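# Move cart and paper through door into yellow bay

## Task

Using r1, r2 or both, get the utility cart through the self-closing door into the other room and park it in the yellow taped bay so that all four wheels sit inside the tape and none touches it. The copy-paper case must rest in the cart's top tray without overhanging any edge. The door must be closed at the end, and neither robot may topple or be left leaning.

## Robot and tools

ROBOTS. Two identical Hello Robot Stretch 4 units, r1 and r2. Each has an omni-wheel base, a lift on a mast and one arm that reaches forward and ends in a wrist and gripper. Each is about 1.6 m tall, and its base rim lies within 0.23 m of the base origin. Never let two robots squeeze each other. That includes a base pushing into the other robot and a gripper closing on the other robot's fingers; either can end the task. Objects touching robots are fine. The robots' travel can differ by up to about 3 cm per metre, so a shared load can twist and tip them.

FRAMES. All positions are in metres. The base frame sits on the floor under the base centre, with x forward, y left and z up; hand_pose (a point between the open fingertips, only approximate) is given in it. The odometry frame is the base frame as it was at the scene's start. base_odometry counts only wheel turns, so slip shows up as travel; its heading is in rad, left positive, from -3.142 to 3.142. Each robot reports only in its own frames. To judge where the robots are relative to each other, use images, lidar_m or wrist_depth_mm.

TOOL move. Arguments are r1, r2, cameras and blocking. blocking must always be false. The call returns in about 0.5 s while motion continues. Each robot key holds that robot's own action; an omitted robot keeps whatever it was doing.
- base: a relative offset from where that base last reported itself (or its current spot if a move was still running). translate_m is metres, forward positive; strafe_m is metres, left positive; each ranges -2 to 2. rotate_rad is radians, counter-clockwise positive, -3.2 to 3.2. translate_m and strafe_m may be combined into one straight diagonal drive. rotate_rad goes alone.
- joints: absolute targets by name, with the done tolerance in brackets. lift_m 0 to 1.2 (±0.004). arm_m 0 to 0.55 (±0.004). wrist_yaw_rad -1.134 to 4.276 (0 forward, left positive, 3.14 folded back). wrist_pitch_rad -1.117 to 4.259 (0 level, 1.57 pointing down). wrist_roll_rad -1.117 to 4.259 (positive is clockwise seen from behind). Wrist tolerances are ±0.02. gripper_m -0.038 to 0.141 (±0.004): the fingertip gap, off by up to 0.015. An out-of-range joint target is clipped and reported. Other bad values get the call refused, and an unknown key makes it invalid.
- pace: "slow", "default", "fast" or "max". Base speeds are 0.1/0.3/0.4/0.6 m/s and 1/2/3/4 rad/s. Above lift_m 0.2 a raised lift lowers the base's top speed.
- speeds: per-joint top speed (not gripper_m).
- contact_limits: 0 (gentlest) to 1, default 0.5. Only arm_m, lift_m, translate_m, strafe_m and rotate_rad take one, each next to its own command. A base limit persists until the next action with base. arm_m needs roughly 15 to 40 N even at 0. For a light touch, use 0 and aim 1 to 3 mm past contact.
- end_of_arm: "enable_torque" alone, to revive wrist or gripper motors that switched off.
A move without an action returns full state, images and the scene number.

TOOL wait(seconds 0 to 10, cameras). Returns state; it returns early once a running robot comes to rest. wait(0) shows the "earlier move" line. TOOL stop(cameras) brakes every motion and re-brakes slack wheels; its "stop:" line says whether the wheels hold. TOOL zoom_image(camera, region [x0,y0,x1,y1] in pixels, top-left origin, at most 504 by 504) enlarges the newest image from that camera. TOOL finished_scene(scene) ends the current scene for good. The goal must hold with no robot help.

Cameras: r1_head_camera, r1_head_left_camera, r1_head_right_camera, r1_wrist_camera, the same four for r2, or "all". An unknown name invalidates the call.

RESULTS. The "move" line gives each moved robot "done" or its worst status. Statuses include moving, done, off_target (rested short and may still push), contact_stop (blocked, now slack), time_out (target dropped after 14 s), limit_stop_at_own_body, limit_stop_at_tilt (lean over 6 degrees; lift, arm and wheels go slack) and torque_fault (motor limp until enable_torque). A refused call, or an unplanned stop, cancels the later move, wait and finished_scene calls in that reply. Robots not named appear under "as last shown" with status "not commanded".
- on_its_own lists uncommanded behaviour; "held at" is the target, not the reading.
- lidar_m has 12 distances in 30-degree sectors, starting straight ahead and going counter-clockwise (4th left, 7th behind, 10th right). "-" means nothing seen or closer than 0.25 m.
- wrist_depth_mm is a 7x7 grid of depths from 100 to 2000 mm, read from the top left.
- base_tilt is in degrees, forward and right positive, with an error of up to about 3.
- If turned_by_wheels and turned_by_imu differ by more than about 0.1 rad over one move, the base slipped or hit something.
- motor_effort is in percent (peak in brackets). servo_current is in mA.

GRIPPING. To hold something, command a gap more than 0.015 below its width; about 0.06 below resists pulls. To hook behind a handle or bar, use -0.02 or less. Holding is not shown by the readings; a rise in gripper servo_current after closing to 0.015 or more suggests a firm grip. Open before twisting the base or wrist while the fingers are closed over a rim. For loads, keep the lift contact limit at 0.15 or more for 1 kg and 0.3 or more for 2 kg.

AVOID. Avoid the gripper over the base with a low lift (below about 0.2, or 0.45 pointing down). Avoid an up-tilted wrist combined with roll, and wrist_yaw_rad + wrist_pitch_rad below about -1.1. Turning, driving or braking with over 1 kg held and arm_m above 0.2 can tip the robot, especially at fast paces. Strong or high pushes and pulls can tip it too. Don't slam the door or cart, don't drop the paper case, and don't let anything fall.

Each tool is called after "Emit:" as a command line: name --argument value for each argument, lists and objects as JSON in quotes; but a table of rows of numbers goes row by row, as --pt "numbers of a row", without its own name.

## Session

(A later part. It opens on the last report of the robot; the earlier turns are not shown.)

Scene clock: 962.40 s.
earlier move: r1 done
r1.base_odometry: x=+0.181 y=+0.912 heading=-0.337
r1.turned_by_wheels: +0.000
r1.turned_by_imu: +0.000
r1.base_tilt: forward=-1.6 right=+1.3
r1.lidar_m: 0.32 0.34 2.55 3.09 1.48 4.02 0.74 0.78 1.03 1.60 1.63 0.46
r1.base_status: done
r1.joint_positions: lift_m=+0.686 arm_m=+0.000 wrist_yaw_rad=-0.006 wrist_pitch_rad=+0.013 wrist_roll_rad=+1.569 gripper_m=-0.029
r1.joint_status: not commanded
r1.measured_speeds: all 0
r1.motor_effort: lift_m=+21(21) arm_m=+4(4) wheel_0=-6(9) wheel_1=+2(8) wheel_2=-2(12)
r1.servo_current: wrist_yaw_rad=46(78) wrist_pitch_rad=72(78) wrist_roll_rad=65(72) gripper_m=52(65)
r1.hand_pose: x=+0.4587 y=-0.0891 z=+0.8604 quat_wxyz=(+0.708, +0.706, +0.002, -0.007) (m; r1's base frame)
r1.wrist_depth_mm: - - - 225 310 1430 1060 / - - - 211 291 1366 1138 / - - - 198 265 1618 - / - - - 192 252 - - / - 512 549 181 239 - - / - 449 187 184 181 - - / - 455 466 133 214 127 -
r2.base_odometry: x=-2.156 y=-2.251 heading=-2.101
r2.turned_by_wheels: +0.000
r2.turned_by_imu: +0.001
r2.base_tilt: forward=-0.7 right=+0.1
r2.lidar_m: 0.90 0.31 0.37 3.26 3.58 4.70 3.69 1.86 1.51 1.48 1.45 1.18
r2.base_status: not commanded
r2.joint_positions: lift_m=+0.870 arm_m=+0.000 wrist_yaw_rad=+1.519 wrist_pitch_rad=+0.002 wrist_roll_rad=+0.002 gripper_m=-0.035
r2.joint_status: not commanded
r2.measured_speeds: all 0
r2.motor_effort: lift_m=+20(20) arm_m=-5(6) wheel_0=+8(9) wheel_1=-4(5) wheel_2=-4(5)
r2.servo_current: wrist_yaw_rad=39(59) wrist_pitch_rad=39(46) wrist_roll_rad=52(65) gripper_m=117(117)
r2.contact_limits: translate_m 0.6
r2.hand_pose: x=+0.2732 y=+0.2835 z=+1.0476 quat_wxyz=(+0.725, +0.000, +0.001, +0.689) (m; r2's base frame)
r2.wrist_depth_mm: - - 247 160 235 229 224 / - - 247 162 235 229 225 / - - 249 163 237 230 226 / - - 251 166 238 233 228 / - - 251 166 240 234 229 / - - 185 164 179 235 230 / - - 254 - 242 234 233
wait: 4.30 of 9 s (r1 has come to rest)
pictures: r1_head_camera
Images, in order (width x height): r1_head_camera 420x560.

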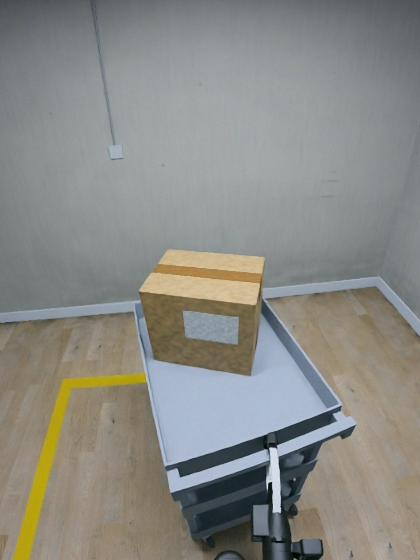

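Emit:
move --blocking false --r1 '{"base":{"translate_m":-0.4,"strafe_m":-0.1},"pace":"slow"}'

Emit:
wait --seconds 9 --cameras '["r1_head_camera","r1_head_left_camera"]'

Scene clock: 986.40 s.
move: r1 moving
r1.base_odometry: x=+0.169 y=+0.914 heading=-0.338
r1.turned_by_wheels: -0.001
r1.turned_by_imu: -0.001
r1.base_tilt: forward=-1.6 right=+1.3
r1.lidar_m: 0.33 0.32 2.57 3.11 1.47 3.98 0.76 0.76 1.00 1.58 1.60 0.43
r1.base_status: translate_m moving; strafe_m moving
r1.joint_positions: lift_m=+0.686 arm_m=+0.000 wrist_yaw_rad=-0.003 wrist_pitch_rad=+0.013 wrist_roll_rad=+1.569 gripper_m=-0.029
r1.joint_status: not commanded
r1.measured_speeds: translate_m=-0.048 strafe_m=-0.012 rotate_rad=+0.000 lift_m=+0.000 arm_m=+0.000 wrist_yaw_rad=+0.000 wrist_pitch_rad=+0.000 wrist_roll_rad=+0.000
r1.motor_effort: lift_m=+21(21) arm_m=+1(4) wheel_0=-6(9) wheel_1=-7(8) wheel_2=+6(7)
r1.servo_current: wrist_yaw_rad=52(65) wrist_pitch_rad=72(78) wrist_roll_rad=59(59) gripper_m=52(59)
r1.hand_pose: x=+0.4590 y=-0.0882 z=+0.8604 quat_wxyz=(+0.708, +0.706, +0.003, -0.005) (m; r1's base frame)
r1.wrist_depth_mm: - - - 220 300 1397 1042 / - - - 207 285 1397 436 / - - - 198 264 1708 - / - - - 190 254 - - / - 480 512 181 239 - - / - 452 187 186 182 - - / - 145 473 129 216 127 -
r2: as last shown
r2.turned_by_imu: +0.000
r2.base_tilt: forward=-0.6 right=+0.0
r2.lidar_m: 0.93 0.35 0.37 3.26 3.59 4.69 3.69 1.85 1.50 1.47 1.45 1.15
r2.motor_effort: lift_m=+20(20) arm_m=-5(5) wheel_0=+9(9) wheel_1=-5(5) wheel_2=-4(4)
r2.servo_current: wrist_yaw_rad=39(52) wrist_pitch_rad=46(46) wrist_roll_rad=46(59) gripper_m=117(117)
r2.contact_limits: translate_m 0.6
r2.wrist_depth_mm: - - 245 160 235 229 225 / - - 247 162 236 229 227 / - - 249 163 238 231 226 / - - 251 165 237 232 227 / - - 252 166 240 233 229 / - - 185 164 179 235 231 / - - 254 - 242 234 232
pictures: none

Scene clock: 991.27 s.
earlier move: r1 done
r1.base_odometry: x=-0.229 y=+0.950 heading=-0.337
r1.turned_by_wheels: +0.001
r1.turned_by_imu: +0.001
r1.base_tilt: forward=-1.6 right=+1.3
r1.lidar_m: 0.33 0.33 3.05 2.99 1.35 0.40 0.34 0.37 0.50 1.01 1.58 0.47
r1.base_status: done
r1.joint_positions: lift_m=+0.686 arm_m=+0.000 wrist_yaw_rad=+0.003 wrist_pitch_rad=+0.013 wrist_roll_rad=+1.569 gripper_m=-0.029
r1.joint_status: not commanded
r1.measured_speeds: all 0
r1.motor_effort: lift_m=+21(21) arm_m=-4(4) wheel_0=-1(10) wheel_1=-3(9) wheel_2=+3(11)
r1.servo_current: wrist_yaw_rad=59(72) wrist_pitch_rad=72(78) wrist_roll_rad=52(72) gripper_m=52(65)
r1.hand_pose: x=+0.4595 y=-0.0866 z=+0.8604 quat_wxyz=(+0.708, +0.706, +0.006, -0.003) (m; r1's base frame)
r1.wrist_depth_mm: - - - 236 - 1537 1118 / - - - 216 309 325 330 / - - - 203 281 1708 - / - - - 250 257 1808 - / - - 580 236 240 - - / - 449 211 174 184 - - / - 452 183 129 214 128 -
r2.base_odometry: x=-2.156 y=-2.251 heading=-2.101
r2.turned_by_wheels: +0.000
r2.turned_by_imu: +0.001
r2.base_tilt: forward=-0.6 right=+0.0
r2.lidar_m: 0.88 0.32 0.37 3.25 3.62 4.70 3.70 1.85 1.51 1.46 1.43 1.17
r2.base_status: not commanded
r2.joint_positions: lift_m=+0.870 arm_m=+0.000 wrist_yaw_rad=+1.519 wrist_pitch_rad=+0.002 wrist_roll_rad=+0.002 gripper_m=-0.035
r2.joint_status: not commanded
r2.measured_speeds: all 0
r2.motor_effort: lift_m=+20(20) arm_m=-5(6) wheel_0=+8(9) wheel_1=-4(5) wheel_2=-4(5)
r2.servo_current: wrist_yaw_rad=46(65) wrist_pitch_rad=46(52) wrist_roll_rad=52(59) gripper_m=111(124)
r2.contact_limits: translate_m 0.6
r2.hand_pose: x=+0.2732 y=+0.2835 z=+1.0476 quat_wxyz=(+0.725, +0.000, +0.001, +0.689) (m; r2's base frame)
r2.wrist_depth_mm: - - 245 161 235 229 224 / - - 248 161 234 229 226 / - - 249 163 237 231 227 / - - 250 165 239 232 227 / - - 252 166 239 234 229 / - - 185 164 179 235 231 / - - 255 - 242 234 231
wait: 4.87 of 9 s (r1 has come to rest)
pictures: r1_head_camera, r1_head_left_camera
Images, in order (width x height): r1_head_camera 420x560, r1_head_left_camera 420x672.

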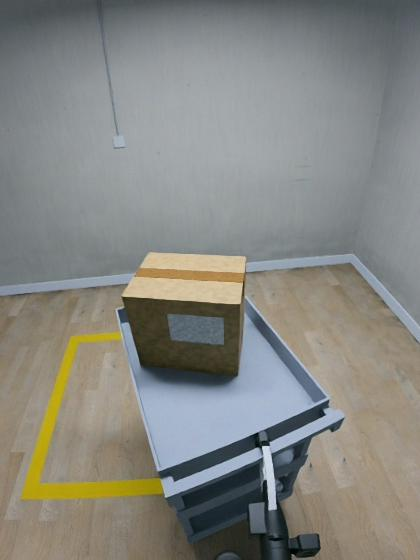

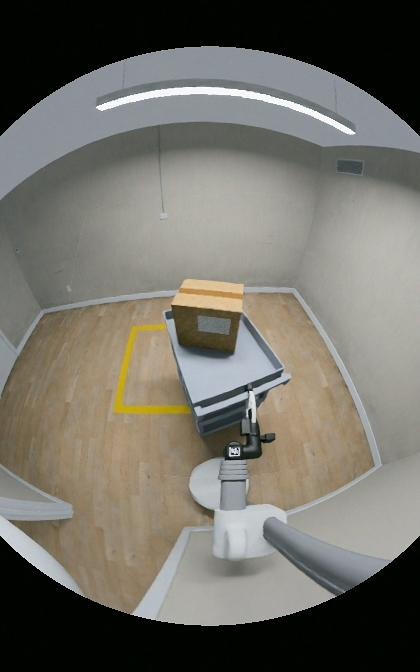

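Emit:
move --blocking false --r1 '{"base":{"strafe_m":-0.15},"pace":"slow"}'

Emit:
wait --seconds 9

Emit:
move --blocking false --r1 '{"base":{"translate_m":0.38,"strafe_m":0.26},"pace":"slow"}'

Emit:
wait --seconds 9 --cameras '["r1_head_camera","r1_head_left_camera"]'

Scene clock: 1001.93 s.
move: r1 moving
r1.base_odometry: x=-0.234 y=+0.937 heading=-0.337
r1.turned_by_wheels: +0.000
r1.turned_by_imu: +0.000
r1.base_tilt: forward=-1.6 right=+1.2
r1.lidar_m: 0.33 0.30 3.08 2.93 1.35 0.39 0.35 0.36 0.47 1.02 1.54 0.47
r1.base_status: strafe_m moving
r1.joint_positions: lift_m=+0.686 arm_m=+0.000 wrist_yaw_rad=+0.003 wrist_pitch_rad=+0.013 wrist_roll_rad=+1.569 gripper_m=-0.029
r1.joint_status: not commanded
r1.measured_speeds: translate_m=+0.000 strafe_m=-0.056 rotate_rad=+0.002 lift_m=+0.000 arm_m=+0.000 wrist_yaw_rad=+0.000 wrist_pitch_rad=+0.000 wrist_roll_rad=+0.000
r1.motor_effort: lift_m=+21(21) arm_m=-4(4) wheel_0=+10(10) wheel_1=-5(7) wheel_2=+0(3)
r1.servo_current: wrist_yaw_rad=33(59) wrist_pitch_rad=72(72) wrist_roll_rad=39(59) gripper_m=52(59)
r1.hand_pose: x=+0.4595 y=-0.0866 z=+0.8604 quat_wxyz=(+0.708, +0.706, +0.006, -0.003) (m; r1's base frame)
r1.wrist_depth_mm: - - - 238 - 1537 1138 / - - - 218 310 324 327 / - - - 204 278 1661 1255 / - - - 251 258 1808 - / - - 603 236 240 - - / - 449 213 174 186 - - / - 449 183 - 212 128 -
r2: as last shown
r2.turned_by_imu: +0.000
r2.base_tilt: forward=-0.7 right=+0.0
r2.lidar_m: 0.90 0.34 0.35 3.28 3.59 4.71 3.70 1.86 1.50 1.48 1.42 1.15
r2.motor_effort: lift_m=+20(20) arm_m=-5(5) wheel_0=+8(8) wheel_1=-4(5) wheel_2=-4(4)
r2.servo_current: wrist_yaw_rad=46(65) wrist_pitch_rad=46(46) wrist_roll_rad=46(52) gripper_m=104(117)
r2.contact_limits: translate_m 0.6
r2.wrist_depth_mm: - - 247 161 235 229 224 / - - 247 162 235 229 224 / - - 250 163 237 231 226 / - - 250 166 239 232 228 / - - 252 165 240 234 229 / - - 186 164 179 234 231 / - - 255 - 241 234 232
pictures: none

Scene clock: 1004.07 s.
earlier move: r1 done
r1.base_odometry: x=-0.279 y=+0.809 heading=-0.337
r1.turned_by_wheels: +0.000
r1.turned_by_imu: -0.001
r1.base_tilt: forward=-1.6 right=+1.2
r1.lidar_m: 0.27 0.26 3.08 3.24 1.47 0.35 0.33 0.35 0.43 0.95 1.43 0.46
r1.base_status: done
r1.joint_positions: lift_m=+0.686 arm_m=+0.000 wrist_yaw_rad=+0.003 wrist_pitch_rad=+0.013 wrist_roll_rad=+1.569 gripper_m=-0.029
r1.joint_status: not commanded
r1.measured_speeds: all 0
r1.motor_effort: lift_m=+21(21) arm_m=-4(4) wheel_0=+5(13) wheel_1=-2(7) wheel_2=+0(3)
r1.servo_current: wrist_yaw_rad=52(65) wrist_pitch_rad=59(78) wrist_roll_rad=46(65) gripper_m=52(59)
r1.hand_pose: x=+0.4595 y=-0.0866 z=+0.8604 quat_wxyz=(+0.708, +0.706, +0.005, -0.003) (m; r1's base frame)
r1.wrist_depth_mm: - - - - - 1661 1182 / - - - 270 - 1537 1182 / - - - 228 342 1464 424 / - - - 204 293 1661 - / - - - 247 252 1808 - / - - 208 187 183 - - / - 415 415 129 205 127 -
r2.base_odometry: x=-2.156 y=-2.251 heading=-2.101
r2.turned_by_wheels: +0.000
r2.turned_by_imu: +0.000
r2.base_tilt: forward=-0.6 right=+0.0
r2.lidar_m: 0.90 0.32 0.35 3.26 3.61 4.72 3.70 1.85 1.49 1.47 1.47 1.17
r2.base_status: not commanded
r2.joint_positions: lift_m=+0.870 arm_m=+0.000 wrist_yaw_rad=+1.519 wrist_pitch_rad=+0.002 wrist_roll_rad=+0.002 gripper_m=-0.035
r2.joint_status: not commanded
r2.measured_speeds: all 0
r2.motor_effort: lift_m=+20(20) arm_m=-5(5) wheel_0=+8(9) wheel_1=-4(5) wheel_2=-4(5)
r2.servo_current: wrist_yaw_rad=52(65) wrist_pitch_rad=33(46) wrist_roll_rad=46(59) gripper_m=111(124)
r2.contact_limits: translate_m 0.6
r2.hand_pose: x=+0.2732 y=+0.2835 z=+1.0476 quat_wxyz=(+0.725, +0.000, +0.001, +0.689) (m; r2's base frame)
r2.wrist_depth_mm: - - 247 161 236 229 224 / - - 248 162 236 229 226 / - - 250 163 236 231 227 / - - 251 166 238 233 228 / - - 252 166 240 234 229 / - - 185 165 178 235 231 / - - 256 - 242 233 232
wait: 2.13 of 9 s (r1 has come to rest)
pictures: none

Scene clock: 1004.57 s.
move: r1 moving
r1.base_odometry: x=-0.266 y=+0.812 heading=-0.337
r1.turned_by_wheels: +0.000
r1.turned_by_imu: +0.000
r1.base_tilt: forward=-1.6 right=+1.2
r1.lidar_m: 0.25 0.25 3.10 2.92 1.47 0.40 0.35 0.35 0.49 1.00 1.42 0.45
r1.base_status: translate_m moving; strafe_m moving
r1.joint_positions: lift_m=+0.686 arm_m=+0.000 wrist_yaw_rad=+0.002 wrist_pitch_rad=+0.013 wrist_roll_rad=+1.569 gripper_m=-0.029
r1.joint_status: not commanded
r1.measured_speeds: translate_m=+0.044 strafe_m=+0.031 rotate_rad=-0.005 lift_m=+0.000 arm_m=+0.000 wrist_yaw_rad=-0.020 wrist_pitch_rad=+0.000 wrist_roll_rad=+0.000
r1.motor_effort: lift_m=+21(21) arm_m=-2(4) wheel_0=-3(7) wheel_1=+7(8) wheel_2=-6(8)
r1.servo_current: wrist_yaw_rad=52(59) wrist_pitch_rad=65(72) wrist_roll_rad=52(65) gripper_m=52(65)
r1.hand_pose: x=+0.4594 y=-0.0868 z=+0.8604 quat_wxyz=(+0.708, +0.706, +0.005, -0.004) (m; r1's base frame)
r1.wrist_depth_mm: - - - - - 1618 1160 / - - - 291 - 1661 1160 / - - - 234 353 362 364 / - - - 205 301 1708 1281 / - - - 191 254 1808 - / - - 206 186 182 - - / - 424 410 130 202 136 -
r2: as last shown
r2.base_tilt: forward=-0.6 right=+0.1
r2.lidar_m: 0.92 0.32 0.34 3.26 3.63 4.71 3.69 1.85 1.50 1.47 1.44 1.17
r2.motor_effort: lift_m=+20(20) arm_m=-5(5) wheel_0=+8(9) wheel_1=-4(5) wheel_2=-4(4)
r2.servo_current: wrist_yaw_rad=46(59) wrist_pitch_rad=39(46) wrist_roll_rad=39(52) gripper_m=111(117)
r2.contact_limits: translate_m 0.6
r2.wrist_depth_mm: - - 245 161 236 229 224 / - - 247 161 236 229 225 / - - 249 163 236 231 227 / - - 250 166 238 231 228 / - - 253 166 239 233 229 / - - 185 164 179 235 230 / - - 254 - 241 234 232
pictures: none

Scene clock: 1009.87 s.
earlier move: r1 done
r1.base_odometry: x=+0.166 y=+0.928 heading=-0.338
r1.turned_by_wheels: +0.000
r1.turned_by_imu: -0.001
r1.base_tilt: forward=-1.6 right=+1.3
r1.lidar_m: 0.26 0.26 2.57 3.08 1.46 3.96 0.72 0.77 0.99 1.60 1.64 0.48
r1.base_status: done
r1.joint_positions: lift_m=+0.686 arm_m=+0.000 wrist_yaw_rad=-0.004 wrist_pitch_rad=+0.013 wrist_roll_rad=+1.569 gripper_m=-0.029
r1.joint_status: not commanded
r1.measured_speeds: all 0
r1.motor_effort: lift_m=+21(21) arm_m=+4(4) wheel_0=-4(10) wheel_1=+3(8) wheel_2=-4(12)
r1.servo_current: wrist_yaw_rad=46(85) wrist_pitch_rad=72(78) wrist_roll_rad=46(78) gripper_m=52(65)
r1.hand_pose: x=+0.4589 y=-0.0887 z=+0.8604 quat_wxyz=(+0.708, +0.706, +0.003, -0.006) (m; r1's base frame)
r1.wrist_depth_mm: - - - - - 1618 1182 / - - - 307 - 1618 1205 / - - - 241 357 368 373 / - - - 207 291 1708 1255 / - - - 192 255 1618 - / - - 181 170 182 - - / - 144 407 - 201 136 -
r2.base_odometry: x=-2.156 y=-2.251 heading=-2.101
r2.turned_by_wheels: +0.000
r2.turned_by_imu: +0.001
r2.base_tilt: forward=-0.7 right=+0.0
r2.lidar_m: 0.90 0.33 0.36 3.27 3.59 4.70 3.71 1.86 1.49 1.47 1.48 1.17
r2.base_status: not commanded
r2.joint_positions: lift_m=+0.870 arm_m=+0.000 wrist_yaw_rad=+1.519 wrist_pitch_rad=+0.002 wrist_roll_rad=+0.002 gripper_m=-0.035
r2.joint_status: not commanded
r2.measured_speeds: all 0
r2.motor_effort: lift_m=+20(20) arm_m=-5(5) wheel_0=+8(9) wheel_1=-5(5) wheel_2=-4(5)
r2.servo_current: wrist_yaw_rad=46(59) wrist_pitch_rad=33(52) wrist_roll_rad=52(65) gripper_m=111(117)
r2.contact_limits: translate_m 0.6
r2.hand_pose: x=+0.2732 y=+0.2835 z=+1.0476 quat_wxyz=(+0.725, +0.000, +0.001, +0.689) (m; r2's base frame)
r2.wrist_depth_mm: - - 246 161 236 229 224 / - - 248 162 236 229 225 / - - 250 163 237 231 227 / - - 250 166 238 232 228 / - - 253 166 240 233 229 / - - 186 165 179 235 230 / - - 255 - 242 234 232
wait: 5.30 of 9 s (r1 has come to rest)
pictures: r1_head_camera, r1_head_left_camera
Images, in order (width x height): r1_head_camera 420x560, r1_head_left_camera 420x672.

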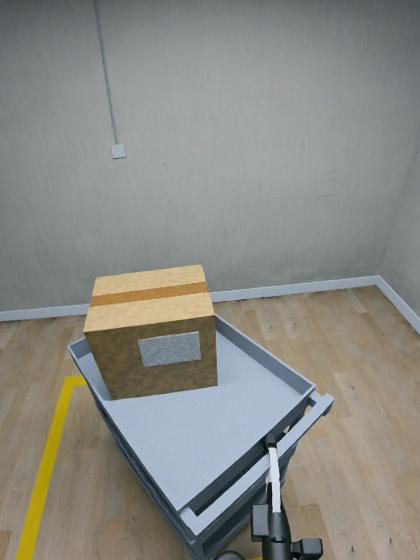

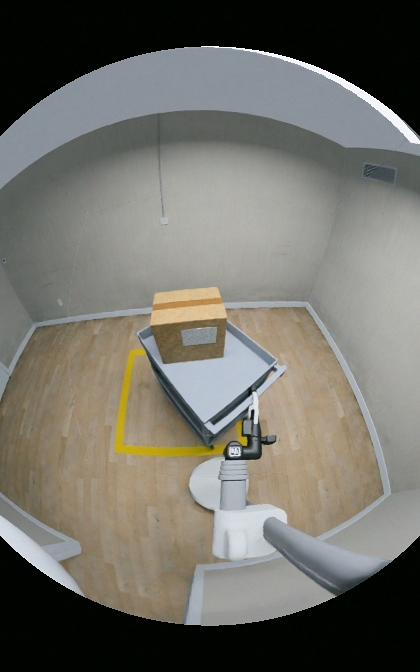

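Emit:
move --blocking false --r1 '{"base":{"translate_m":0.06,"strafe_m":0.32},"pace":"slow"}'

Emit:
wait --seconds 9 --cameras '["r1_head_camera","r1_head_left_camera"]'

Scene clock: 1017.27 s.
move: r1 moving
r1.base_odometry: x=+0.172 y=+0.940 heading=-0.339
r1.turned_by_wheels: -0.001
r1.turned_by_imu: -0.001
r1.base_tilt: forward=-1.6 right=+1.3
r1.lidar_m: 0.25 0.27 2.57 3.06 1.46 3.99 0.74 0.77 0.97 1.61 1.64 0.48
r1.base_status: translate_m moving; strafe_m moving
r1.joint_positions: lift_m=+0.686 arm_m=+0.000 wrist_yaw_rad=-0.004 wrist_pitch_rad=+0.013 wrist_roll_rad=+1.569 gripper_m=-0.029
r1.joint_status: not commanded
r1.measured_speeds: translate_m=+0.010 strafe_m=+0.050 rotate_rad=+0.002 lift_m=+0.000 arm_m=+0.000 wrist_yaw_rad=+0.000 wrist_pitch_rad=+0.000 wrist_roll_rad=+0.000
r1.motor_effort: lift_m=+21(21) arm_m=+4(4) wheel_0=-12(12) wheel_1=+6(7) wheel_2=-7(7)
r1.servo_current: wrist_yaw_rad=39(59) wrist_pitch_rad=72(72) wrist_roll_rad=52(52) gripper_m=59(65)
r1.hand_pose: x=+0.4589 y=-0.0887 z=+0.8604 quat_wxyz=(+0.708, +0.706, +0.003, -0.006) (m; r1's base frame)
r1.wrist_depth_mm: - - - - - 1661 1182 / - - - 309 - 1618 1182 / - - - 239 355 370 373 / - - - 206 290 1708 1308 / - - - 191 255 1618 - / - - 180 168 181 - - / - 136 404 - 200 127 -
r2: as last shown
r2.turned_by_imu: +0.000
r2.base_tilt: forward=-0.6 right=+0.0
r2.lidar_m: 0.91 0.33 0.36 3.27 3.60 4.71 3.70 1.86 1.50 1.48 1.48 1.17
r2.motor_effort: lift_m=+20(20) arm_m=-5(5) wheel_0=+8(8) wheel_1=-4(5) wheel_2=-4(4)
r2.servo_current: wrist_yaw_rad=52(59) wrist_pitch_rad=39(46) wrist_roll_rad=39(46) gripper_m=111(111)
r2.contact_limits: translate_m 0.6
r2.wrist_depth_mm: - - 246 160 235 229 224 / - - 248 162 236 229 225 / - - 249 163 237 231 226 / - - 250 166 239 233 228 / - - 253 166 240 235 229 / - - 185 165 179 235 231 / - - 255 - 242 234 231
pictures: none

Scene clock: 1021.23 s.
earlier move: r1 done
r1.base_odometry: x=+0.328 y=+1.210 heading=-0.338
r1.turned_by_wheels: +0.001
r1.turned_by_imu: +0.001
r1.base_tilt: forward=-1.6 right=+1.2
r1.lidar_m: 0.30 0.29 2.44 2.76 1.44 1.27 0.84 0.85 1.07 1.91 1.95 0.48
r1.base_status: done
r1.joint_positions: lift_m=+0.686 arm_m=+0.000 wrist_yaw_rad=-0.004 wrist_pitch_rad=+0.013 wrist_roll_rad=+1.569 gripper_m=-0.029
r1.joint_status: not commanded
r1.measured_speeds: all 0
r1.motor_effort: lift_m=+21(21) arm_m=+4(4) wheel_0=-6(12) wheel_1=+1(8) wheel_2=+0(7)
r1.servo_current: wrist_yaw_rad=65(78) wrist_pitch_rad=59(78) wrist_roll_rad=59(72) gripper_m=52(65)
r1.hand_pose: x=+0.4589 y=-0.0885 z=+0.8604 quat_wxyz=(+0.708, +0.706, +0.003, -0.006) (m; r1's base frame)
r1.wrist_depth_mm: - - - 271 - 1661 1138 / - - - 236 330 338 345 / - - - 213 291 1618 1281 / - - - 200 263 1576 - / - - - 236 245 - - / - 445 187 185 183 - - / - 427 433 147 208 126 -
r2.base_odometry: x=-2.156 y=-2.251 heading=-2.101
r2.turned_by_wheels: +0.000
r2.turned_by_imu: +0.001
r2.base_tilt: forward=-0.6 right=+0.0
r2.lidar_m: 0.91 0.34 0.36 3.26 3.60 4.70 3.69 1.86 1.48 1.46 1.47 1.18
r2.base_status: not commanded
r2.joint_positions: lift_m=+0.870 arm_m=+0.000 wrist_yaw_rad=+1.519 wrist_pitch_rad=+0.002 wrist_roll_rad=+0.002 gripper_m=-0.035
r2.joint_status: not commanded
r2.measured_speeds: all 0
r2.motor_effort: lift_m=+20(20) arm_m=-5(5) wheel_0=+8(9) wheel_1=-4(5) wheel_2=-4(5)
r2.servo_current: wrist_yaw_rad=33(65) wrist_pitch_rad=46(46) wrist_roll_rad=52(59) gripper_m=117(117)
r2.contact_limits: translate_m 0.6
r2.hand_pose: x=+0.2732 y=+0.2835 z=+1.0476 quat_wxyz=(+0.725, +0.000, +0.001, +0.689) (m; r2's base frame)
r2.wrist_depth_mm: - - 246 161 236 230 224 / - - 248 161 236 229 227 / - - 250 163 237 231 227 / - - 250 166 239 232 229 / - - 253 165 240 234 229 / - - 185 165 179 235 231 / - - 255 - 241 234 232
wait: 3.97 of 9 s (r1 has come to rest)
pictures: r1_head_camera, r1_head_left_camera
Images, in order (width x height): r1_head_camera 420x560, r1_head_left_camera 420x672.

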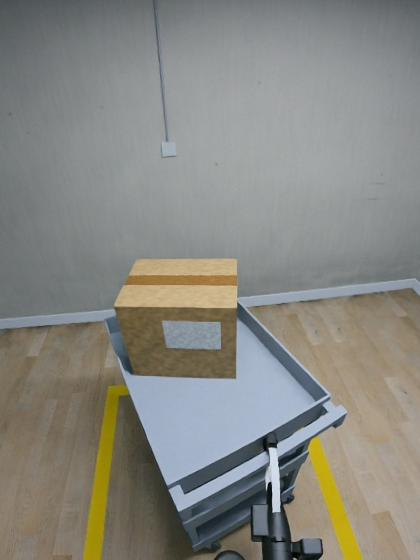

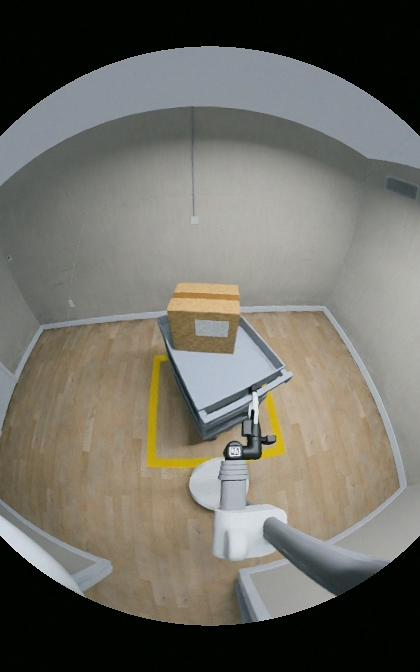

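Emit:
move --blocking false --r1 '{"base":{"strafe_m":0.14},"pace":"slow"}'

Emit:
wait --seconds 9 --cameras '["r1_head_camera","r1_head_left_camera","r1_head_right_camera"]'

Emit:
zoom_image --camera "r1_head_right_camera" --region '[100, 280, 300, 500]'

Emit:
zoom_image --camera "r1_head_left_camera" --region '[100, 280, 320, 500]'

Scene clock: 1029.43 s.
move: r1 moving
r1.base_odometry: x=+0.333 y=+1.224 heading=-0.338
r1.turned_by_wheels: +0.000
r1.turned_by_imu: -0.001
r1.base_tilt: forward=-1.6 right=+1.3
r1.lidar_m: 0.30 0.29 2.43 2.75 1.42 1.26 0.86 0.84 1.10 1.93 1.96 0.46
r1.base_status: strafe_m moving
r1.joint_positions: lift_m=+0.686 arm_m=+0.000 wrist_yaw_rad=-0.004 wrist_pitch_rad=+0.013 wrist_roll_rad=+1.569 gripper_m=-0.029
r1.joint_status: not commanded
r1.measured_speeds: translate_m=+0.001 strafe_m=+0.057 rotate_rad=-0.004 lift_m=+0.000 arm_m=+0.000 wrist_yaw_rad=+0.000 wrist_pitch_rad=+0.000 wrist_roll_rad=+0.000
r1.motor_effort: lift_m=+21(21) arm_m=+4(4) wheel_0=-11(11) wheel_1=+8(8) wheel_2=+0(1)
r1.servo_current: wrist_yaw_rad=59(59) wrist_pitch_rad=72(72) wrist_roll_rad=46(59) gripper_m=52(59)
r1.hand_pose: x=+0.4589 y=-0.0885 z=+0.8604 quat_wxyz=(+0.708, +0.706, +0.003, -0.006) (m; r1's base frame)
r1.wrist_depth_mm: - - - 270 - 1661 1182 / - - - 236 327 338 342 / - - - 213 291 1576 1255 / - - - 199 260 1576 - / - - - 237 246 - - / - 439 187 185 182 - - / - 430 433 134 208 126 -
r2: as last shown
r2.turned_by_imu: +0.000
r2.lidar_m: 0.93 0.30 0.35 3.26 3.58 4.70 3.69 1.84 1.51 1.48 1.46 1.16
r2.motor_effort: lift_m=+20(20) arm_m=-5(5) wheel_0=+8(8) wheel_1=-4(5) wheel_2=-4(4)
r2.servo_current: wrist_yaw_rad=46(52) wrist_pitch_rad=46(46) wrist_roll_rad=46(52) gripper_m=117(117)
r2.contact_limits: translate_m 0.6
r2.wrist_depth_mm: - - 246 161 235 229 224 / - - 248 162 236 230 226 / - - 250 163 236 231 226 / - - 250 166 238 233 228 / - - 253 166 240 234 229 / - - 186 164 179 234 232 / - - 255 - 242 234 232
pictures: none

Scene clock: 1031.47 s.
earlier move: r1 done
r1.base_odometry: x=+0.375 y=+1.342 heading=-0.338
r1.turned_by_wheels: +0.000
r1.turned_by_imu: +0.001
r1.base_tilt: forward=-1.6 right=+1.3
r1.lidar_m: 0.32 0.31 2.43 2.63 1.41 1.18 - 0.89 1.12 2.06 2.08 0.46
r1.base_status: done
r1.joint_positions: lift_m=+0.686 arm_m=+0.000 wrist_yaw_rad=-0.003 wrist_pitch_rad=+0.013 wrist_roll_rad=+1.569 gripper_m=-0.029
r1.joint_status: not commanded
r1.measured_speeds: all 0
r1.motor_effort: lift_m=+21(21) arm_m=+4(4) wheel_0=-3(13) wheel_1=+2(8) wheel_2=+0(1)
r1.servo_current: wrist_yaw_rad=59(72) wrist_pitch_rad=65(78) wrist_roll_rad=33(65) gripper_m=52(59)
r1.hand_pose: x=+0.4590 y=-0.0882 z=+0.8604 quat_wxyz=(+0.708, +0.706, +0.003, -0.005) (m; r1's base frame)
r1.wrist_depth_mm: - - - 235 - 1576 1118 / - - - 216 309 325 329 / - - - 203 272 1618 1229 / - - - 193 255 - - / - 544 539 182 241 - - / - 445 188 184 183 - - / - 445 459 131 213 127 -
r2.base_odometry: x=-2.156 y=-2.251 heading=-2.101
r2.turned_by_wheels: +0.000
r2.turned_by_imu: +0.000
r2.base_tilt: forward=-0.7 right=+0.1
r2.lidar_m: 0.92 0.33 0.35 3.25 3.62 4.70 3.72 1.85 1.51 1.46 1.45 1.16
r2.base_status: not commanded
r2.joint_positions: lift_m=+0.870 arm_m=+0.000 wrist_yaw_rad=+1.519 wrist_pitch_rad=+0.002 wrist_roll_rad=+0.002 gripper_m=-0.035
r2.joint_status: not commanded
r2.measured_speeds: all 0
r2.motor_effort: lift_m=+20(20) arm_m=-5(5) wheel_0=+8(9) wheel_1=-4(5) wheel_2=-4(4)
r2.servo_current: wrist_yaw_rad=46(59) wrist_pitch_rad=39(46) wrist_roll_rad=59(59) gripper_m=111(117)
r2.contact_limits: translate_m 0.6
r2.hand_pose: x=+0.2732 y=+0.2835 z=+1.0476 quat_wxyz=(+0.725, +0.000, +0.001, +0.689) (m; r2's base frame)
r2.wrist_depth_mm: - - 246 161 235 229 224 / - - 248 162 236 229 226 / - - 250 163 237 231 226 / - - 250 166 239 233 228 / - - 252 166 239 233 229 / - - 186 165 179 235 232 / - - 254 - 242 236 231
wait: 2.03 of 9 s (r1 has come to rest)
pictures: r1_head_camera, r1_head_left_camera, r1_head_right_camera
Images, in order (width x height): r1_head_camera 420x560, r1_head_left_camera 420x672, r1_head_right_camera 420x672.

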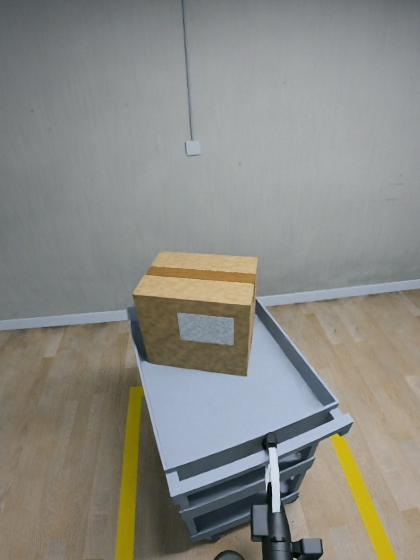

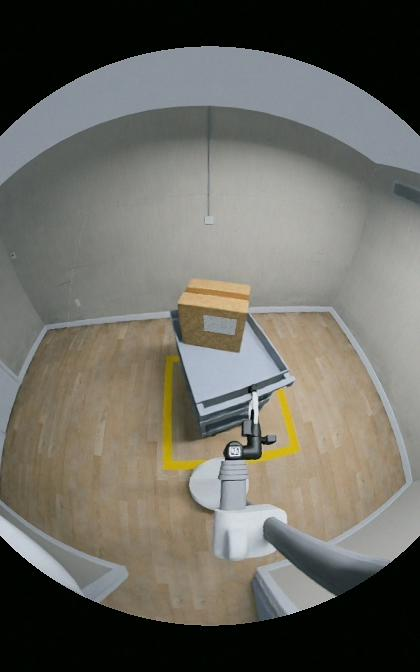

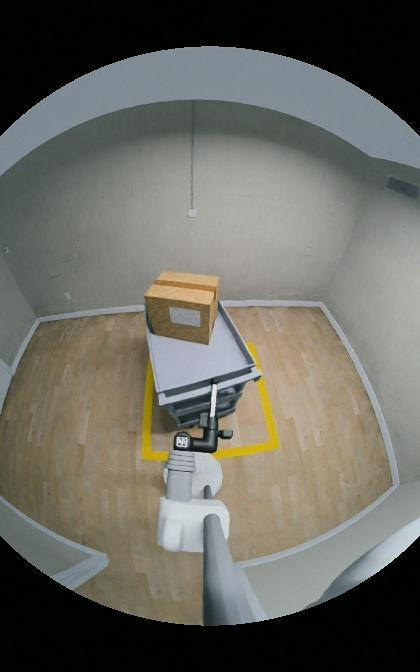

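Scaled by 2.291 from the camera's 420x672 image, which has a finer 600x960 frame.

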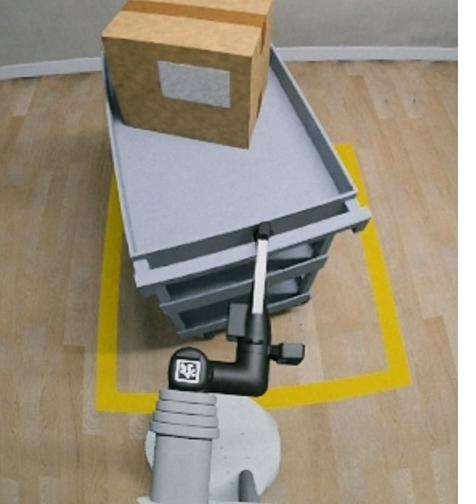

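Scaled by 2.291 from the camera's 420x672 image, which has a finer 600x960 frame.

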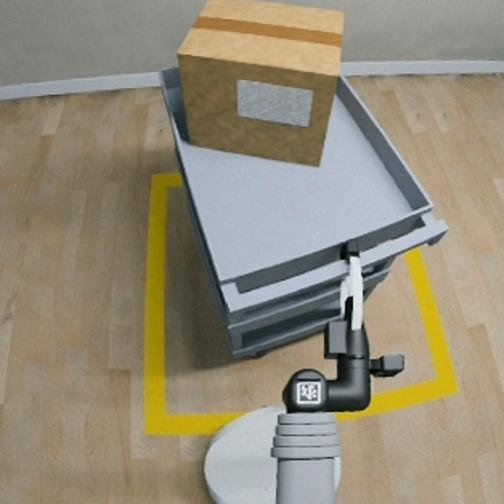

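Emit:
move --blocking false --r1 '{"joints":{"gripper_m":0.12}}'

Emit:
wait --seconds 2

Emit:
move --blocking false --r1 '{"base":{"translate_m":-0.3},"pace":"slow"}'

Emit:
wait --seconds 6

Emit:
move --blocking false --r1 '{"base":{"strafe_m":0.9}}'

Emit:
wait --seconds 6

Emit:
move --blocking false --r1 '{"base":{"translate_m":0.6}}'

Emit:
wait --seconds 6

Emit:
move --blocking false --r1 '{"base":{"rotate_rad":-0.9}}'

Emit:
wait --seconds 4 --cameras '["r1_head_camera","r1_head_left_camera"]'

Scene clock: 1044.97 s.
move: r1 moving
r1.base_odometry: x=+0.375 y=+1.342 heading=-0.338
r1.turned_by_wheels: +0.000
r1.turned_by_imu: +0.000
r1.base_tilt: forward=-1.6 right=+1.3
r1.lidar_m: 0.35 0.32 2.42 2.62 1.47 1.19 - 0.88 1.10 2.06 2.08 0.45
r1.base_status: not commanded
r1.joint_positions: lift_m=+0.686 arm_m=+0.000 wrist_yaw_rad=-0.003 wrist_pitch_rad=+0.013 wrist_roll_rad=+1.569 gripper_m=-0.004
r1.joint_status: gripper_m moving
r1.measured_speeds: all 0
r1.motor_effort: lift_m=+21(21) arm_m=+4(4) wheel_0=-3(4) wheel_1=+2(3) wheel_2=+1(1)
r1.servo_current: wrist_yaw_rad=52(65) wrist_pitch_rad=72(72) wrist_roll_rad=46(59) gripper_m=85(85)
r1.hand_pose: x=+0.4590 y=-0.0882 z=+0.8604 quat_wxyz=(+0.708, +0.706, +0.003, -0.005) (m; r1's base frame)
r1.wrist_depth_mm: - - - 242 - 1537 1160 / - - - 222 310 324 330 / - - - 206 277 1576 1229 / - - - 198 260 - - / - - 559 241 243 - - / - 442 204 187 186 - - / - 452 186 145 213 - -
r2: as last shown
r2.lidar_m: 0.88 0.32 0.35 3.25 3.57 4.69 3.72 1.84 1.48 1.47 1.46 1.18
r2.motor_effort: lift_m=+20(20) arm_m=-5(5) wheel_0=+8(8) wheel_1=-5(5) wheel_2=-4(4)
r2.servo_current: wrist_yaw_rad=52(65) wrist_pitch_rad=33(52) wrist_roll_rad=46(52) gripper_m=111(117)
r2.contact_limits: translate_m 0.6
r2.wrist_depth_mm: - - 246 161 235 229 225 / - - 248 162 235 229 226 / - - 249 163 236 231 227 / - - 250 166 238 231 227 / - - 253 166 240 234 229 / - - 186 165 179 234 231 / - - 254 - 242 232 232
pictures: none

Scene clock: 1046.70 s.
earlier move: r1 done
r1.base_odometry: x=+0.375 y=+1.342 heading=-0.338
r1.turned_by_wheels: +0.000
r1.turned_by_imu: +0.000
r1.base_tilt: forward=-1.6 right=+1.3
r1.lidar_m: 0.34 0.33 2.44 2.61 1.47 1.18 - 0.90 1.15 2.03 2.09 0.46
r1.base_status: not commanded
r1.joint_positions: lift_m=+0.686 arm_m=+0.000 wrist_yaw_rad=-0.003 wrist_pitch_rad=+0.005 wrist_roll_rad=+1.569 gripper_m=+0.120
r1.joint_status: all done
r1.measured_speeds: all 0
r1.motor_effort: lift_m=+20(21) arm_m=+3(4) wheel_0=-3(4) wheel_1=+2(3) wheel_2=+0(1)
r1.servo_current: wrist_yaw_rad=46(72) wrist_pitch_rad=39(78) wrist_roll_rad=46(59) gripper_m=46(111)
r1.hand_pose: x=+0.4590 y=-0.0882 z=+0.8627 quat_wxyz=(+0.708, +0.706, +0.001, -0.003) (m; r1's base frame)
r1.wrist_depth_mm: - - - 255 - 1661 1205 / - - - 231 320 327 327 / - - - - 286 1618 1229 / - - - 202 268 - - / - - 574 195 253 - - / - 196 459 184 233 196 - / - 184 466 145 225 - -
r2.base_odometry: x=-2.156 y=-2.251 heading=-2.101
r2.turned_by_wheels: +0.000
r2.turned_by_imu: +0.000
r2.base_tilt: forward=-0.7 right=+0.0
r2.lidar_m: 0.90 0.35 0.37 3.26 3.60 4.71 3.69 1.86 1.49 1.48 1.44 1.17
r2.base_status: not commanded
r2.joint_positions: lift_m=+0.870 arm_m=+0.000 wrist_yaw_rad=+1.519 wrist_pitch_rad=+0.002 wrist_roll_rad=+0.002 gripper_m=-0.035
r2.joint_status: not commanded
r2.measured_speeds: all 0
r2.motor_effort: lift_m=+20(20) arm_m=-5(5) wheel_0=+8(9) wheel_1=-5(5) wheel_2=-4(4)
r2.servo_current: wrist_yaw_rad=46(65) wrist_pitch_rad=39(52) wrist_roll_rad=52(59) gripper_m=111(117)
r2.contact_limits: translate_m 0.6
r2.hand_pose: x=+0.2732 y=+0.2835 z=+1.0476 quat_wxyz=(+0.725, +0.000, +0.001, +0.689) (m; r2's base frame)
r2.wrist_depth_mm: - - 247 160 234 229 224 / - - 248 162 236 230 225 / - - 249 163 236 230 226 / - - 250 166 238 232 228 / - - 252 166 239 234 229 / - - 186 164 179 235 232 / - - 255 - 241 234 232
wait: 1.73 of 2 s (r1 has come to rest)
pictures: none

Scene clock: 1047.20 s.
move: r1 moving
r1.base_odometry: x=+0.363 y=+1.346 heading=-0.338
r1.turned_by_wheels: +0.000
r1.turned_by_imu: +0.000
r1.base_tilt: forward=-1.6 right=+1.3
r1.lidar_m: 0.34 0.35 2.42 2.61 1.42 1.18 - 0.88 1.12 2.01 2.07 0.47
r1.base_status: translate_m moving
r1.joint_positions: lift_m=+0.686 arm_m=+0.000 wrist_yaw_rad=-0.003 wrist_pitch_rad=+0.005 wrist_roll_rad=+1.569 gripper_m=+0.120
r1.joint_status: not commanded
r1.measured_speeds: translate_m=-0.048 strafe_m=+0.000 rotate_rad=+0.001 lift_m=+0.000 arm_m=+0.000 wrist_yaw_rad=+0.000 wrist_pitch_rad=+0.000 wrist_roll_rad=+0.000
r1.motor_effort: lift_m=+20(20) arm_m=+4(4) wheel_0=-4(5) wheel_1=-6(6) wheel_2=+6(7)
r1.servo_current: wrist_yaw_rad=59(72) wrist_pitch_rad=46(52) wrist_roll_rad=52(78) gripper_m=46(46)
r1.hand_pose: x=+0.4590 y=-0.0882 z=+0.8627 quat_wxyz=(+0.708, +0.706, +0.001, -0.003) (m; r1's base frame)
r1.wrist_depth_mm: - - - 264 - 1661 1205 / - - - 244 327 340 343 / - - - 229 297 1618 1281 / - - - 214 279 - - / - - 580 206 259 - - / - 193 469 195 213 196 - / - 185 477 144 235 - -
r2: as last shown
r2.base_tilt: forward=-0.7 right=+0.1
r2.lidar_m: 0.89 0.33 0.34 3.28 3.60 4.70 3.67 1.85 1.49 1.49 1.46 1.17
r2.motor_effort: lift_m=+20(20) arm_m=-5(6) wheel_0=+8(9) wheel_1=-4(5) wheel_2=-4(4)
r2.servo_current: wrist_yaw_rad=33(59) wrist_pitch_rad=39(46) wrist_roll_rad=52(65) gripper_m=104(117)
r2.contact_limits: translate_m 0.6
r2.wrist_depth_mm: - - 246 160 235 229 225 / - - 247 162 236 229 227 / - - 250 163 237 231 227 / - - 251 166 238 233 228 / - - 251 166 240 233 229 / - - 186 164 179 236 231 / - - 254 - 241 233 231
pictures: none

Scene clock: 1050.97 s.
earlier move: r1 done
r1.base_odometry: x=+0.092 y=+1.441 heading=-0.338
r1.turned_by_wheels: +0.000
r1.turned_by_imu: +0.000
r1.base_tilt: forward=-1.6 right=+1.2
r1.lidar_m: 0.61 0.99 2.80 2.61 0.90 0.97 - 0.62 0.75 1.57 2.12 0.76
r1.base_status: done
r1.joint_positions: lift_m=+0.686 arm_m=+0.000 wrist_yaw_rad=-0.003 wrist_pitch_rad=+0.005 wrist_roll_rad=+1.569 gripper_m=+0.120
r1.joint_status: not commanded
r1.measured_speeds: all 0
r1.motor_effort: lift_m=+20(21) arm_m=+3(4) wheel_0=-4(8) wheel_1=-4(6) wheel_2=+3(7)
r1.servo_current: wrist_yaw_rad=59(72) wrist_pitch_rad=33(52) wrist_roll_rad=52(78) gripper_m=39(52)
r1.hand_pose: x=+0.4590 y=-0.0882 z=+0.8627 quat_wxyz=(+0.708, +0.706, +0.001, -0.003) (m; r1's base frame)
r1.wrist_depth_mm: - - - - - 1708 1182 / - - - - - 1708 1229 / - - - 609 - 1499 1060 / - - - 569 - - 574 / - - 798 544 1138 - 539 / - 193 750 459 191 196 504 / - 139 788 145 - - -
r2.base_odometry: x=-2.156 y=-2.251 heading=-2.101
r2.turned_by_wheels: +0.000
r2.turned_by_imu: +0.001
r2.base_tilt: forward=-0.6 right=+0.1
r2.lidar_m: 0.91 0.31 0.34 3.28 3.61 4.74 3.67 1.82 1.48 1.46 1.48 1.17
r2.base_status: not commanded
r2.joint_positions: lift_m=+0.870 arm_m=+0.000 wrist_yaw_rad=+1.519 wrist_pitch_rad=+0.002 wrist_roll_rad=+0.002 gripper_m=-0.035
r2.joint_status: not commanded
r2.measured_speeds: all 0
r2.motor_effort: lift_m=+20(20) arm_m=-5(6) wheel_0=+8(9) wheel_1=-5(5) wheel_2=-4(5)
r2.servo_current: wrist_yaw_rad=46(59) wrist_pitch_rad=39(46) wrist_roll_rad=39(65) gripper_m=117(117)
r2.contact_limits: translate_m 0.6
r2.hand_pose: x=+0.2732 y=+0.2835 z=+1.0476 quat_wxyz=(+0.725, +0.000, +0.001, +0.689) (m; r2's base frame)
r2.wrist_depth_mm: - - 246 160 236 229 224 / - - 249 162 235 229 225 / - - 249 163 236 231 225 / - - 250 166 238 232 229 / - - 253 166 240 233 229 / - - 185 165 179 234 231 / - - 254 - 241 233 232
wait: 3.77 of 6 s (r1 has come to rest)
pictures: none

Scene clock: 1051.47 s.
move: r1 moving
r1.base_odometry: x=+0.104 y=+1.476 heading=-0.339
r1.turned_by_wheels: +0.000
r1.turned_by_imu: +0.000
r1.base_tilt: forward=-1.6 right=+1.3
r1.lidar_m: 0.61 1.24 2.79 2.57 0.97 0.93 - 0.64 0.77 1.61 2.16 0.75
r1.base_status: strafe_m moving
r1.joint_positions: lift_m=+0.686 arm_m=+0.000 wrist_yaw_rad=-0.003 wrist_pitch_rad=+0.005 wrist_roll_rad=+1.569 gripper_m=+0.120
r1.joint_status: not commanded
r1.measured_speeds: translate_m=+0.001 strafe_m=+0.141 rotate_rad=-0.008 lift_m=+0.000 arm_m=+0.000 wrist_yaw_rad=+0.000 wrist_pitch_rad=+0.000 wrist_roll_rad=+0.000
r1.motor_effort: lift_m=+20(21) arm_m=+4(4) wheel_0=-11(12) wheel_1=+8(10) wheel_2=+0(3)
r1.servo_current: wrist_yaw_rad=46(59) wrist_pitch_rad=52(52) wrist_roll_rad=46(65) gripper_m=39(46)
r1.hand_pose: x=+0.4590 y=-0.0882 z=+0.8627 quat_wxyz=(+0.708, +0.706, +0.001, -0.003) (m; r1's base frame)
r1.wrist_depth_mm: - - - - - 1708 1205 / - - - - - 1756 1160 / - - - 603 - 691 1060 / - - - 559 - - 559 / - - 778 525 1098 - 521 / - 193 778 445 191 196 492 / - 139 788 144 - - -
r2: as last shown
r2.turned_by_imu: +0.000
r2.base_tilt: forward=-0.7 right=+0.1
r2.lidar_m: 0.93 0.35 0.35 3.28 3.60 4.73 3.70 1.86 1.49 1.47 1.46 1.18
r2.motor_effort: lift_m=+20(20) arm_m=-5(5) wheel_0=+8(9) wheel_1=-4(5) wheel_2=-4(4)
r2.servo_current: wrist_yaw_rad=46(52) wrist_pitch_rad=39(39) wrist_roll_rad=59(59) gripper_m=111(117)
r2.contact_limits: translate_m 0.6
r2.wrist_depth_mm: - - 246 160 235 229 224 / - - 249 162 236 229 226 / - - 249 163 236 230 227 / - - 251 166 238 232 228 / - - 254 166 240 235 229 / - - 185 165 179 235 231 / - - 255 - 242 234 232
pictures: none

Scene clock: 1055.30 s.
earlier move: r1 done
r1.base_odometry: x=+0.391 y=+2.290 heading=-0.338
r1.turned_by_wheels: +0.000
r1.turned_by_imu: +0.005
r1.base_tilt: forward=-1.6 right=+1.3
r1.lidar_m: 2.08 2.11 1.88 1.72 1.12 0.77 0.66 0.69 1.34 1.87 0.99 1.00
r1.base_status: done
r1.joint_positions: lift_m=+0.686 arm_m=+0.000 wrist_yaw_rad=-0.003 wrist_pitch_rad=+0.005 wrist_roll_rad=+1.569 gripper_m=+0.120
r1.joint_status: not commanded
r1.measured_speeds: all 0
r1.motor_effort: lift_m=+20(21) arm_m=+3(4) wheel_0=+0(12) wheel_1=+0(11) wheel_2=+0(3)
r1.servo_current: wrist_yaw_rad=59(65) wrist_pitch_rad=46(52) wrist_roll_rad=59(65) gripper_m=46(52)
r1.hand_pose: x=+0.4590 y=-0.0882 z=+0.8627 quat_wxyz=(+0.708, +0.706, +0.001, -0.003) (m; r1's base frame)
r1.wrist_depth_mm: - - - 1025 - 1499 1042 / - - - - - 1708 1229 / - - - - - 1808 1229 / - - - - - 1661 1255 / - - - - - 1661 1229 / - 193 - - 191 213 1255 / - 139 - 145 - - 1281
r2.base_odometry: x=-2.156 y=-2.251 heading=-2.101
r2.turned_by_wheels: +0.000
r2.turned_by_imu: +0.001
r2.base_tilt: forward=-0.7 right=+0.0
r2.lidar_m: 0.92 0.34 0.34 3.27 3.58 4.71 3.70 1.86 1.50 1.48 1.46 1.17
r2.base_status: not commanded
r2.joint_positions: lift_m=+0.870 arm_m=+0.000 wrist_yaw_rad=+1.519 wrist_pitch_rad=+0.002 wrist_roll_rad=+0.002 gripper_m=-0.035
r2.joint_status: not commanded
r2.measured_speeds: all 0
r2.motor_effort: lift_m=+20(20) arm_m=-5(5) wheel_0=+8(9) wheel_1=-4(5) wheel_2=-4(5)
r2.servo_current: wrist_yaw_rad=52(59) wrist_pitch_rad=39(46) wrist_roll_rad=39(78) gripper_m=117(124)
r2.contact_limits: translate_m 0.6
r2.hand_pose: x=+0.2732 y=+0.2835 z=+1.0476 quat_wxyz=(+0.725, +0.000, +0.001, +0.689) (m; r2's base frame)
r2.wrist_depth_mm: - - 246 161 235 229 224 / - - 249 161 236 229 226 / - - 249 163 237 231 226 / - - 251 166 239 232 229 / - - 251 166 241 233 229 / - - 185 165 178 234 231 / - - 254 - 242 233 232
wait: 3.83 of 6 s (r1 has come to rest)
pictures: none

Scene clock: 1055.80 s.
move: r1 moving
r1.base_odometry: x=+0.420 y=+2.280 heading=-0.338
r1.turned_by_wheels: +0.000
r1.turned_by_imu: +0.000
r1.base_tilt: forward=-1.6 right=+1.3
r1.lidar_m: 2.06 2.10 1.87 1.72 1.18 0.77 0.70 0.75 1.35 1.99 0.96 1.00
r1.base_status: translate_m moving
r1.joint_positions: lift_m=+0.686 arm_m=+0.000 wrist_yaw_rad=-0.003 wrist_pitch_rad=+0.005 wrist_roll_rad=+1.569 gripper_m=+0.120
r1.joint_status: not commanded
r1.measured_speeds: translate_m=+0.122 strafe_m=-0.001 rotate_rad=-0.002 lift_m=+0.000 arm_m=+0.000 wrist_yaw_rad=+0.000 wrist_pitch_rad=+0.000 wrist_roll_rad=+0.000
r1.motor_effort: lift_m=+20(21) arm_m=+4(4) wheel_0=+9(9) wheel_1=+5(7) wheel_2=-9(9)
r1.servo_current: wrist_yaw_rad=46(59) wrist_pitch_rad=39(52) wrist_roll_rad=46(59) gripper_m=52(52)
r1.hand_pose: x=+0.4590 y=-0.0882 z=+0.8627 quat_wxyz=(+0.708, +0.706, +0.001, -0.003) (m; r1's base frame)
r1.wrist_depth_mm: - - - - - 1537 1042 / - - - - - 1618 1160 / - - - - - 1756 1255 / - - - - - 1618 1229 / - - - - - 1618 1229 / - 193 - - 191 214 1255 / - 139 - 145 - - 1281
r2: as last shown
r2.turned_by_imu: +0.000
r2.base_tilt: forward=-0.6 right=+0.0
r2.lidar_m: 0.92 0.34 0.35 3.26 3.61 4.73 3.68 1.87 1.50 1.48 1.48 1.18
r2.motor_effort: lift_m=+20(20) arm_m=-5(5) wheel_0=+8(9) wheel_1=-5(5) wheel_2=-4(4)
r2.servo_current: wrist_yaw_rad=46(59) wrist_pitch_rad=46(46) wrist_roll_rad=46(52) gripper_m=117(124)
r2.contact_limits: translate_m 0.6
r2.wrist_depth_mm: - - 246 161 235 229 225 / - - 248 162 236 229 225 / - - 250 163 236 230 226 / - - 249 166 237 231 228 / - - 253 166 240 233 229 / - - 185 165 179 235 231 / - - 255 - 242 234 233
pictures: none

Scene clock: 1058.80 s.
earlier move: r1 done
r1.base_odometry: x=+0.957 y=+2.091 heading=-0.338
r1.turned_by_wheels: +0.000
r1.turned_by_imu: +0.000
r1.base_tilt: forward=-1.6 right=+1.3
r1.lidar_m: 1.49 1.53 1.91 1.78 1.81 1.37 1.27 1.69 1.69 0.71 0.69 0.81
r1.base_status: done
r1.joint_positions: lift_m=+0.686 arm_m=+0.000 wrist_yaw_rad=-0.003 wrist_pitch_rad=+0.005 wrist_roll_rad=+1.569 gripper_m=+0.120
r1.joint_status: not commanded
r1.measured_speeds: all 0
r1.motor_effort: lift_m=+20(21) arm_m=+4(4) wheel_0=+3(9) wheel_1=+1(8) wheel_2=+2(10)
r1.servo_current: wrist_yaw_rad=46(78) wrist_pitch_rad=52(52) wrist_roll_rad=52(72) gripper_m=46(52)
r1.hand_pose: x=+0.4590 y=-0.0882 z=+0.8627 quat_wxyz=(+0.708, +0.706, +0.001, -0.003) (m; r1's base frame)
r1.wrist_depth_mm: - - - - - - 1205 / - - - - - - 1205 / - - - - - - 1229 / - - - - - - 1229 / - - - - - - 1160 / - 193 - - 190 196 1160 / - 139 - 144 - - 1182
r2.base_odometry: x=-2.156 y=-2.251 heading=-2.101
r2.turned_by_wheels: +0.000
r2.turned_by_imu: +0.000
r2.base_tilt: forward=-0.7 right=+0.1
r2.lidar_m: 0.91 0.34 0.34 3.27 3.59 4.74 3.71 1.85 1.49 1.48 1.45 1.18
r2.base_status: not commanded
r2.joint_positions: lift_m=+0.870 arm_m=+0.000 wrist_yaw_rad=+1.519 wrist_pitch_rad=+0.002 wrist_roll_rad=+0.002 gripper_m=-0.035
r2.joint_status: not commanded
r2.measured_speeds: all 0
r2.motor_effort: lift_m=+20(20) arm_m=-5(5) wheel_0=+8(9) wheel_1=-4(5) wheel_2=-4(5)
r2.servo_current: wrist_yaw_rad=46(59) wrist_pitch_rad=39(46) wrist_roll_rad=46(72) gripper_m=104(124)
r2.contact_limits: translate_m 0.6
r2.hand_pose: x=+0.2732 y=+0.2835 z=+1.0476 quat_wxyz=(+0.725, +0.000, +0.001, +0.689) (m; r2's base frame)
r2.wrist_depth_mm: - - 245 161 234 229 224 / - - 248 162 236 229 225 / - - 249 163 237 231 227 / - - 250 166 238 233 228 / - - 252 166 240 234 229 / - - 186 165 179 234 231 / - - 253 - 241 234 231
wait: 3.00 of 6 s (r1 has come to rest)
pictures: none

Scene clock: 1059.30 s.
move: r1 moving
r1.base_odometry: x=+0.957 y=+2.091 heading=-0.590
r1.turned_by_wheels: -0.252
r1.turned_by_imu: -0.253
r1.base_tilt: forward=-1.6 right=+1.3
r1.lidar_m: 1.50 1.48 1.65 1.78 1.78 1.61 1.30 1.26 1.68 2.21 0.68 0.73
r1.base_status: rotate_rad moving
r1.joint_positions: lift_m=+0.686 arm_m=+0.000 wrist_yaw_rad=-0.002 wrist_pitch_rad=+0.005 wrist_roll_rad=+1.569 gripper_m=+0.120
r1.joint_status: not commanded
r1.measured_speeds: translate_m=-0.001 strafe_m=+0.000 rotate_rad=-0.969 lift_m=+0.000 arm_m=+0.000 wrist_yaw_rad=+0.000 wrist_pitch_rad=+0.000 wrist_roll_rad=+0.000
r1.motor_effort: lift_m=+20(21) arm_m=+4(4) wheel_0=+8(9) wheel_1=+6(8) wheel_2=+6(8)
r1.servo_current: wrist_yaw_rad=52(65) wrist_pitch_rad=39(52) wrist_roll_rad=46(65) gripper_m=46(46)
r1.hand_pose: x=+0.4591 y=-0.0881 z=+0.8627 quat_wxyz=(+0.708, +0.706, +0.001, -0.003) (m; r1's base frame)
r1.wrist_depth_mm: - - - 500 - 1618 1205 / - - - - - 1499 1205 / - - - - - 1430 1205 / - - - - - - 1255 / - - - - - - 1255 / - 193 - - 190 197 1229 / - 139 - 144 - - 1205
r2: as last shown
r2.base_tilt: forward=-0.7 right=+0.0
r2.lidar_m: 0.94 0.34 0.35 3.27 3.59 4.73 3.70 1.83 1.51 1.47 1.45 1.17
r2.motor_effort: lift_m=+20(20) arm_m=-5(5) wheel_0=+8(9) wheel_1=-5(5) wheel_2=-4(4)
r2.servo_current: wrist_yaw_rad=46(52) wrist_pitch_rad=46(46) wrist_roll_rad=52(59) gripper_m=117(117)
r2.contact_limits: translate_m 0.6
r2.wrist_depth_mm: - - 246 161 235 229 224 / - - 248 161 236 230 226 / - - 249 163 236 230 226 / - - 250 166 238 232 229 / - - 252 166 240 234 230 / - - 186 165 179 234 231 / - - 255 - 241 232 232
pictures: none

Scene clock: 1060.43 s.
earlier move: r1 done
r1.base_odometry: x=+0.957 y=+2.091 heading=-1.237
r1.turned_by_wheels: -0.647
r1.turned_by_imu: -0.651
r1.base_tilt: forward=-1.6 right=+1.3
r1.lidar_m: 0.71 1.56 1.48 1.56 1.86 1.79 1.78 1.33 1.28 1.64 1.88 0.71
r1.base_status: done
r1.joint_positions: lift_m=+0.686 arm_m=+0.000 wrist_yaw_rad=-0.002 wrist_pitch_rad=+0.005 wrist_roll_rad=+1.569 gripper_m=+0.120
r1.joint_status: not commanded
r1.measured_speeds: all 0
r1.motor_effort: lift_m=+20(21) arm_m=+4(4) wheel_0=+4(9) wheel_1=+1(9) wheel_2=+2(8)
r1.servo_current: wrist_yaw_rad=52(65) wrist_pitch_rad=52(52) wrist_roll_rad=46(65) gripper_m=46(46)
r1.hand_pose: x=+0.4591 y=-0.0881 z=+0.8627 quat_wxyz=(+0.708, +0.706, +0.001, -0.003) (m; r1's base frame)
r1.wrist_depth_mm: - - - 436 - 831 - / - - - 449 - - - / - - 750 469 - - - / - - 640 484 - - - / - - 569 504 - - - / - 211 580 530 211 196 - / - 139 - 145 - - -
r2.base_odometry: x=-2.156 y=-2.251 heading=-2.101
r2.turned_by_wheels: +0.000
r2.turned_by_imu: +0.000
r2.base_tilt: forward=-0.7 right=+0.0
r2.lidar_m: 0.93 0.34 0.33 3.26 3.58 4.71 3.71 1.85 1.48 1.47 1.47 1.17
r2.base_status: not commanded
r2.joint_positions: lift_m=+0.870 arm_m=+0.000 wrist_yaw_rad=+1.519 wrist_pitch_rad=+0.002 wrist_roll_rad=+0.002 gripper_m=-0.035
r2.joint_status: not commanded
r2.measured_speeds: all 0
r2.motor_effort: lift_m=+20(20) arm_m=-5(6) wheel_0=+8(9) wheel_1=-4(5) wheel_2=-4(4)
r2.servo_current: wrist_yaw_rad=46(59) wrist_pitch_rad=39(46) wrist_roll_rad=46(65) gripper_m=111(117)
r2.contact_limits: translate_m 0.6
r2.hand_pose: x=+0.2732 y=+0.2835 z=+1.0476 quat_wxyz=(+0.725, +0.000, +0.001, +0.689) (m; r2's base frame)
r2.wrist_depth_mm: - - 246 161 235 229 225 / - - 248 162 236 229 226 / - - 248 163 236 231 227 / - - 250 165 238 233 229 / - - 253 166 240 233 229 / - - 185 164 179 234 231 / - - 255 - 242 234 231
wait: 1.13 of 4 s (r1 has come to rest)
pictures: r1_head_camera, r1_head_left_camera
Images, in order (width x height): r1_head_camera 420x560, r1_head_left_camera 420x672.

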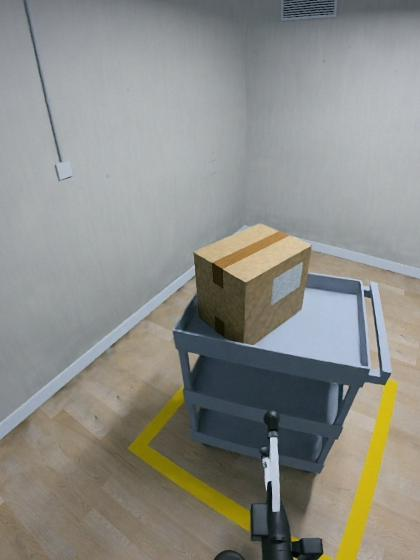

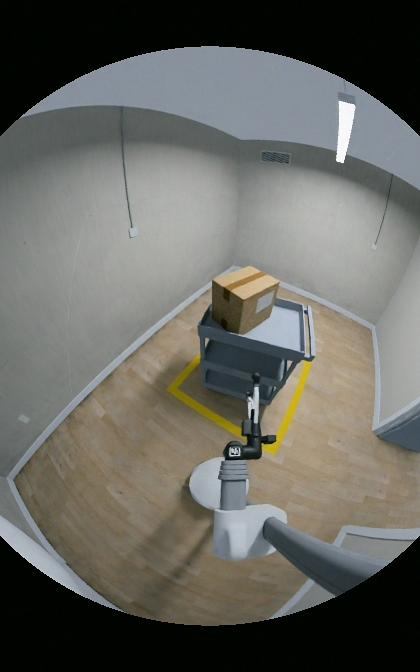

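Emit:
zoom_image --camera "r1_head_camera" --region '[110, 330, 420, 560]'

Scaled by 1.626 from the camera's 420x560 image, which has a finer 600x800 frame.

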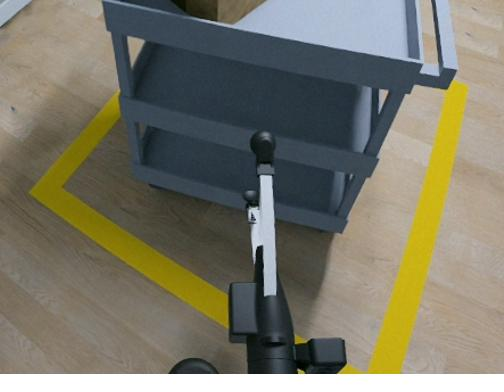

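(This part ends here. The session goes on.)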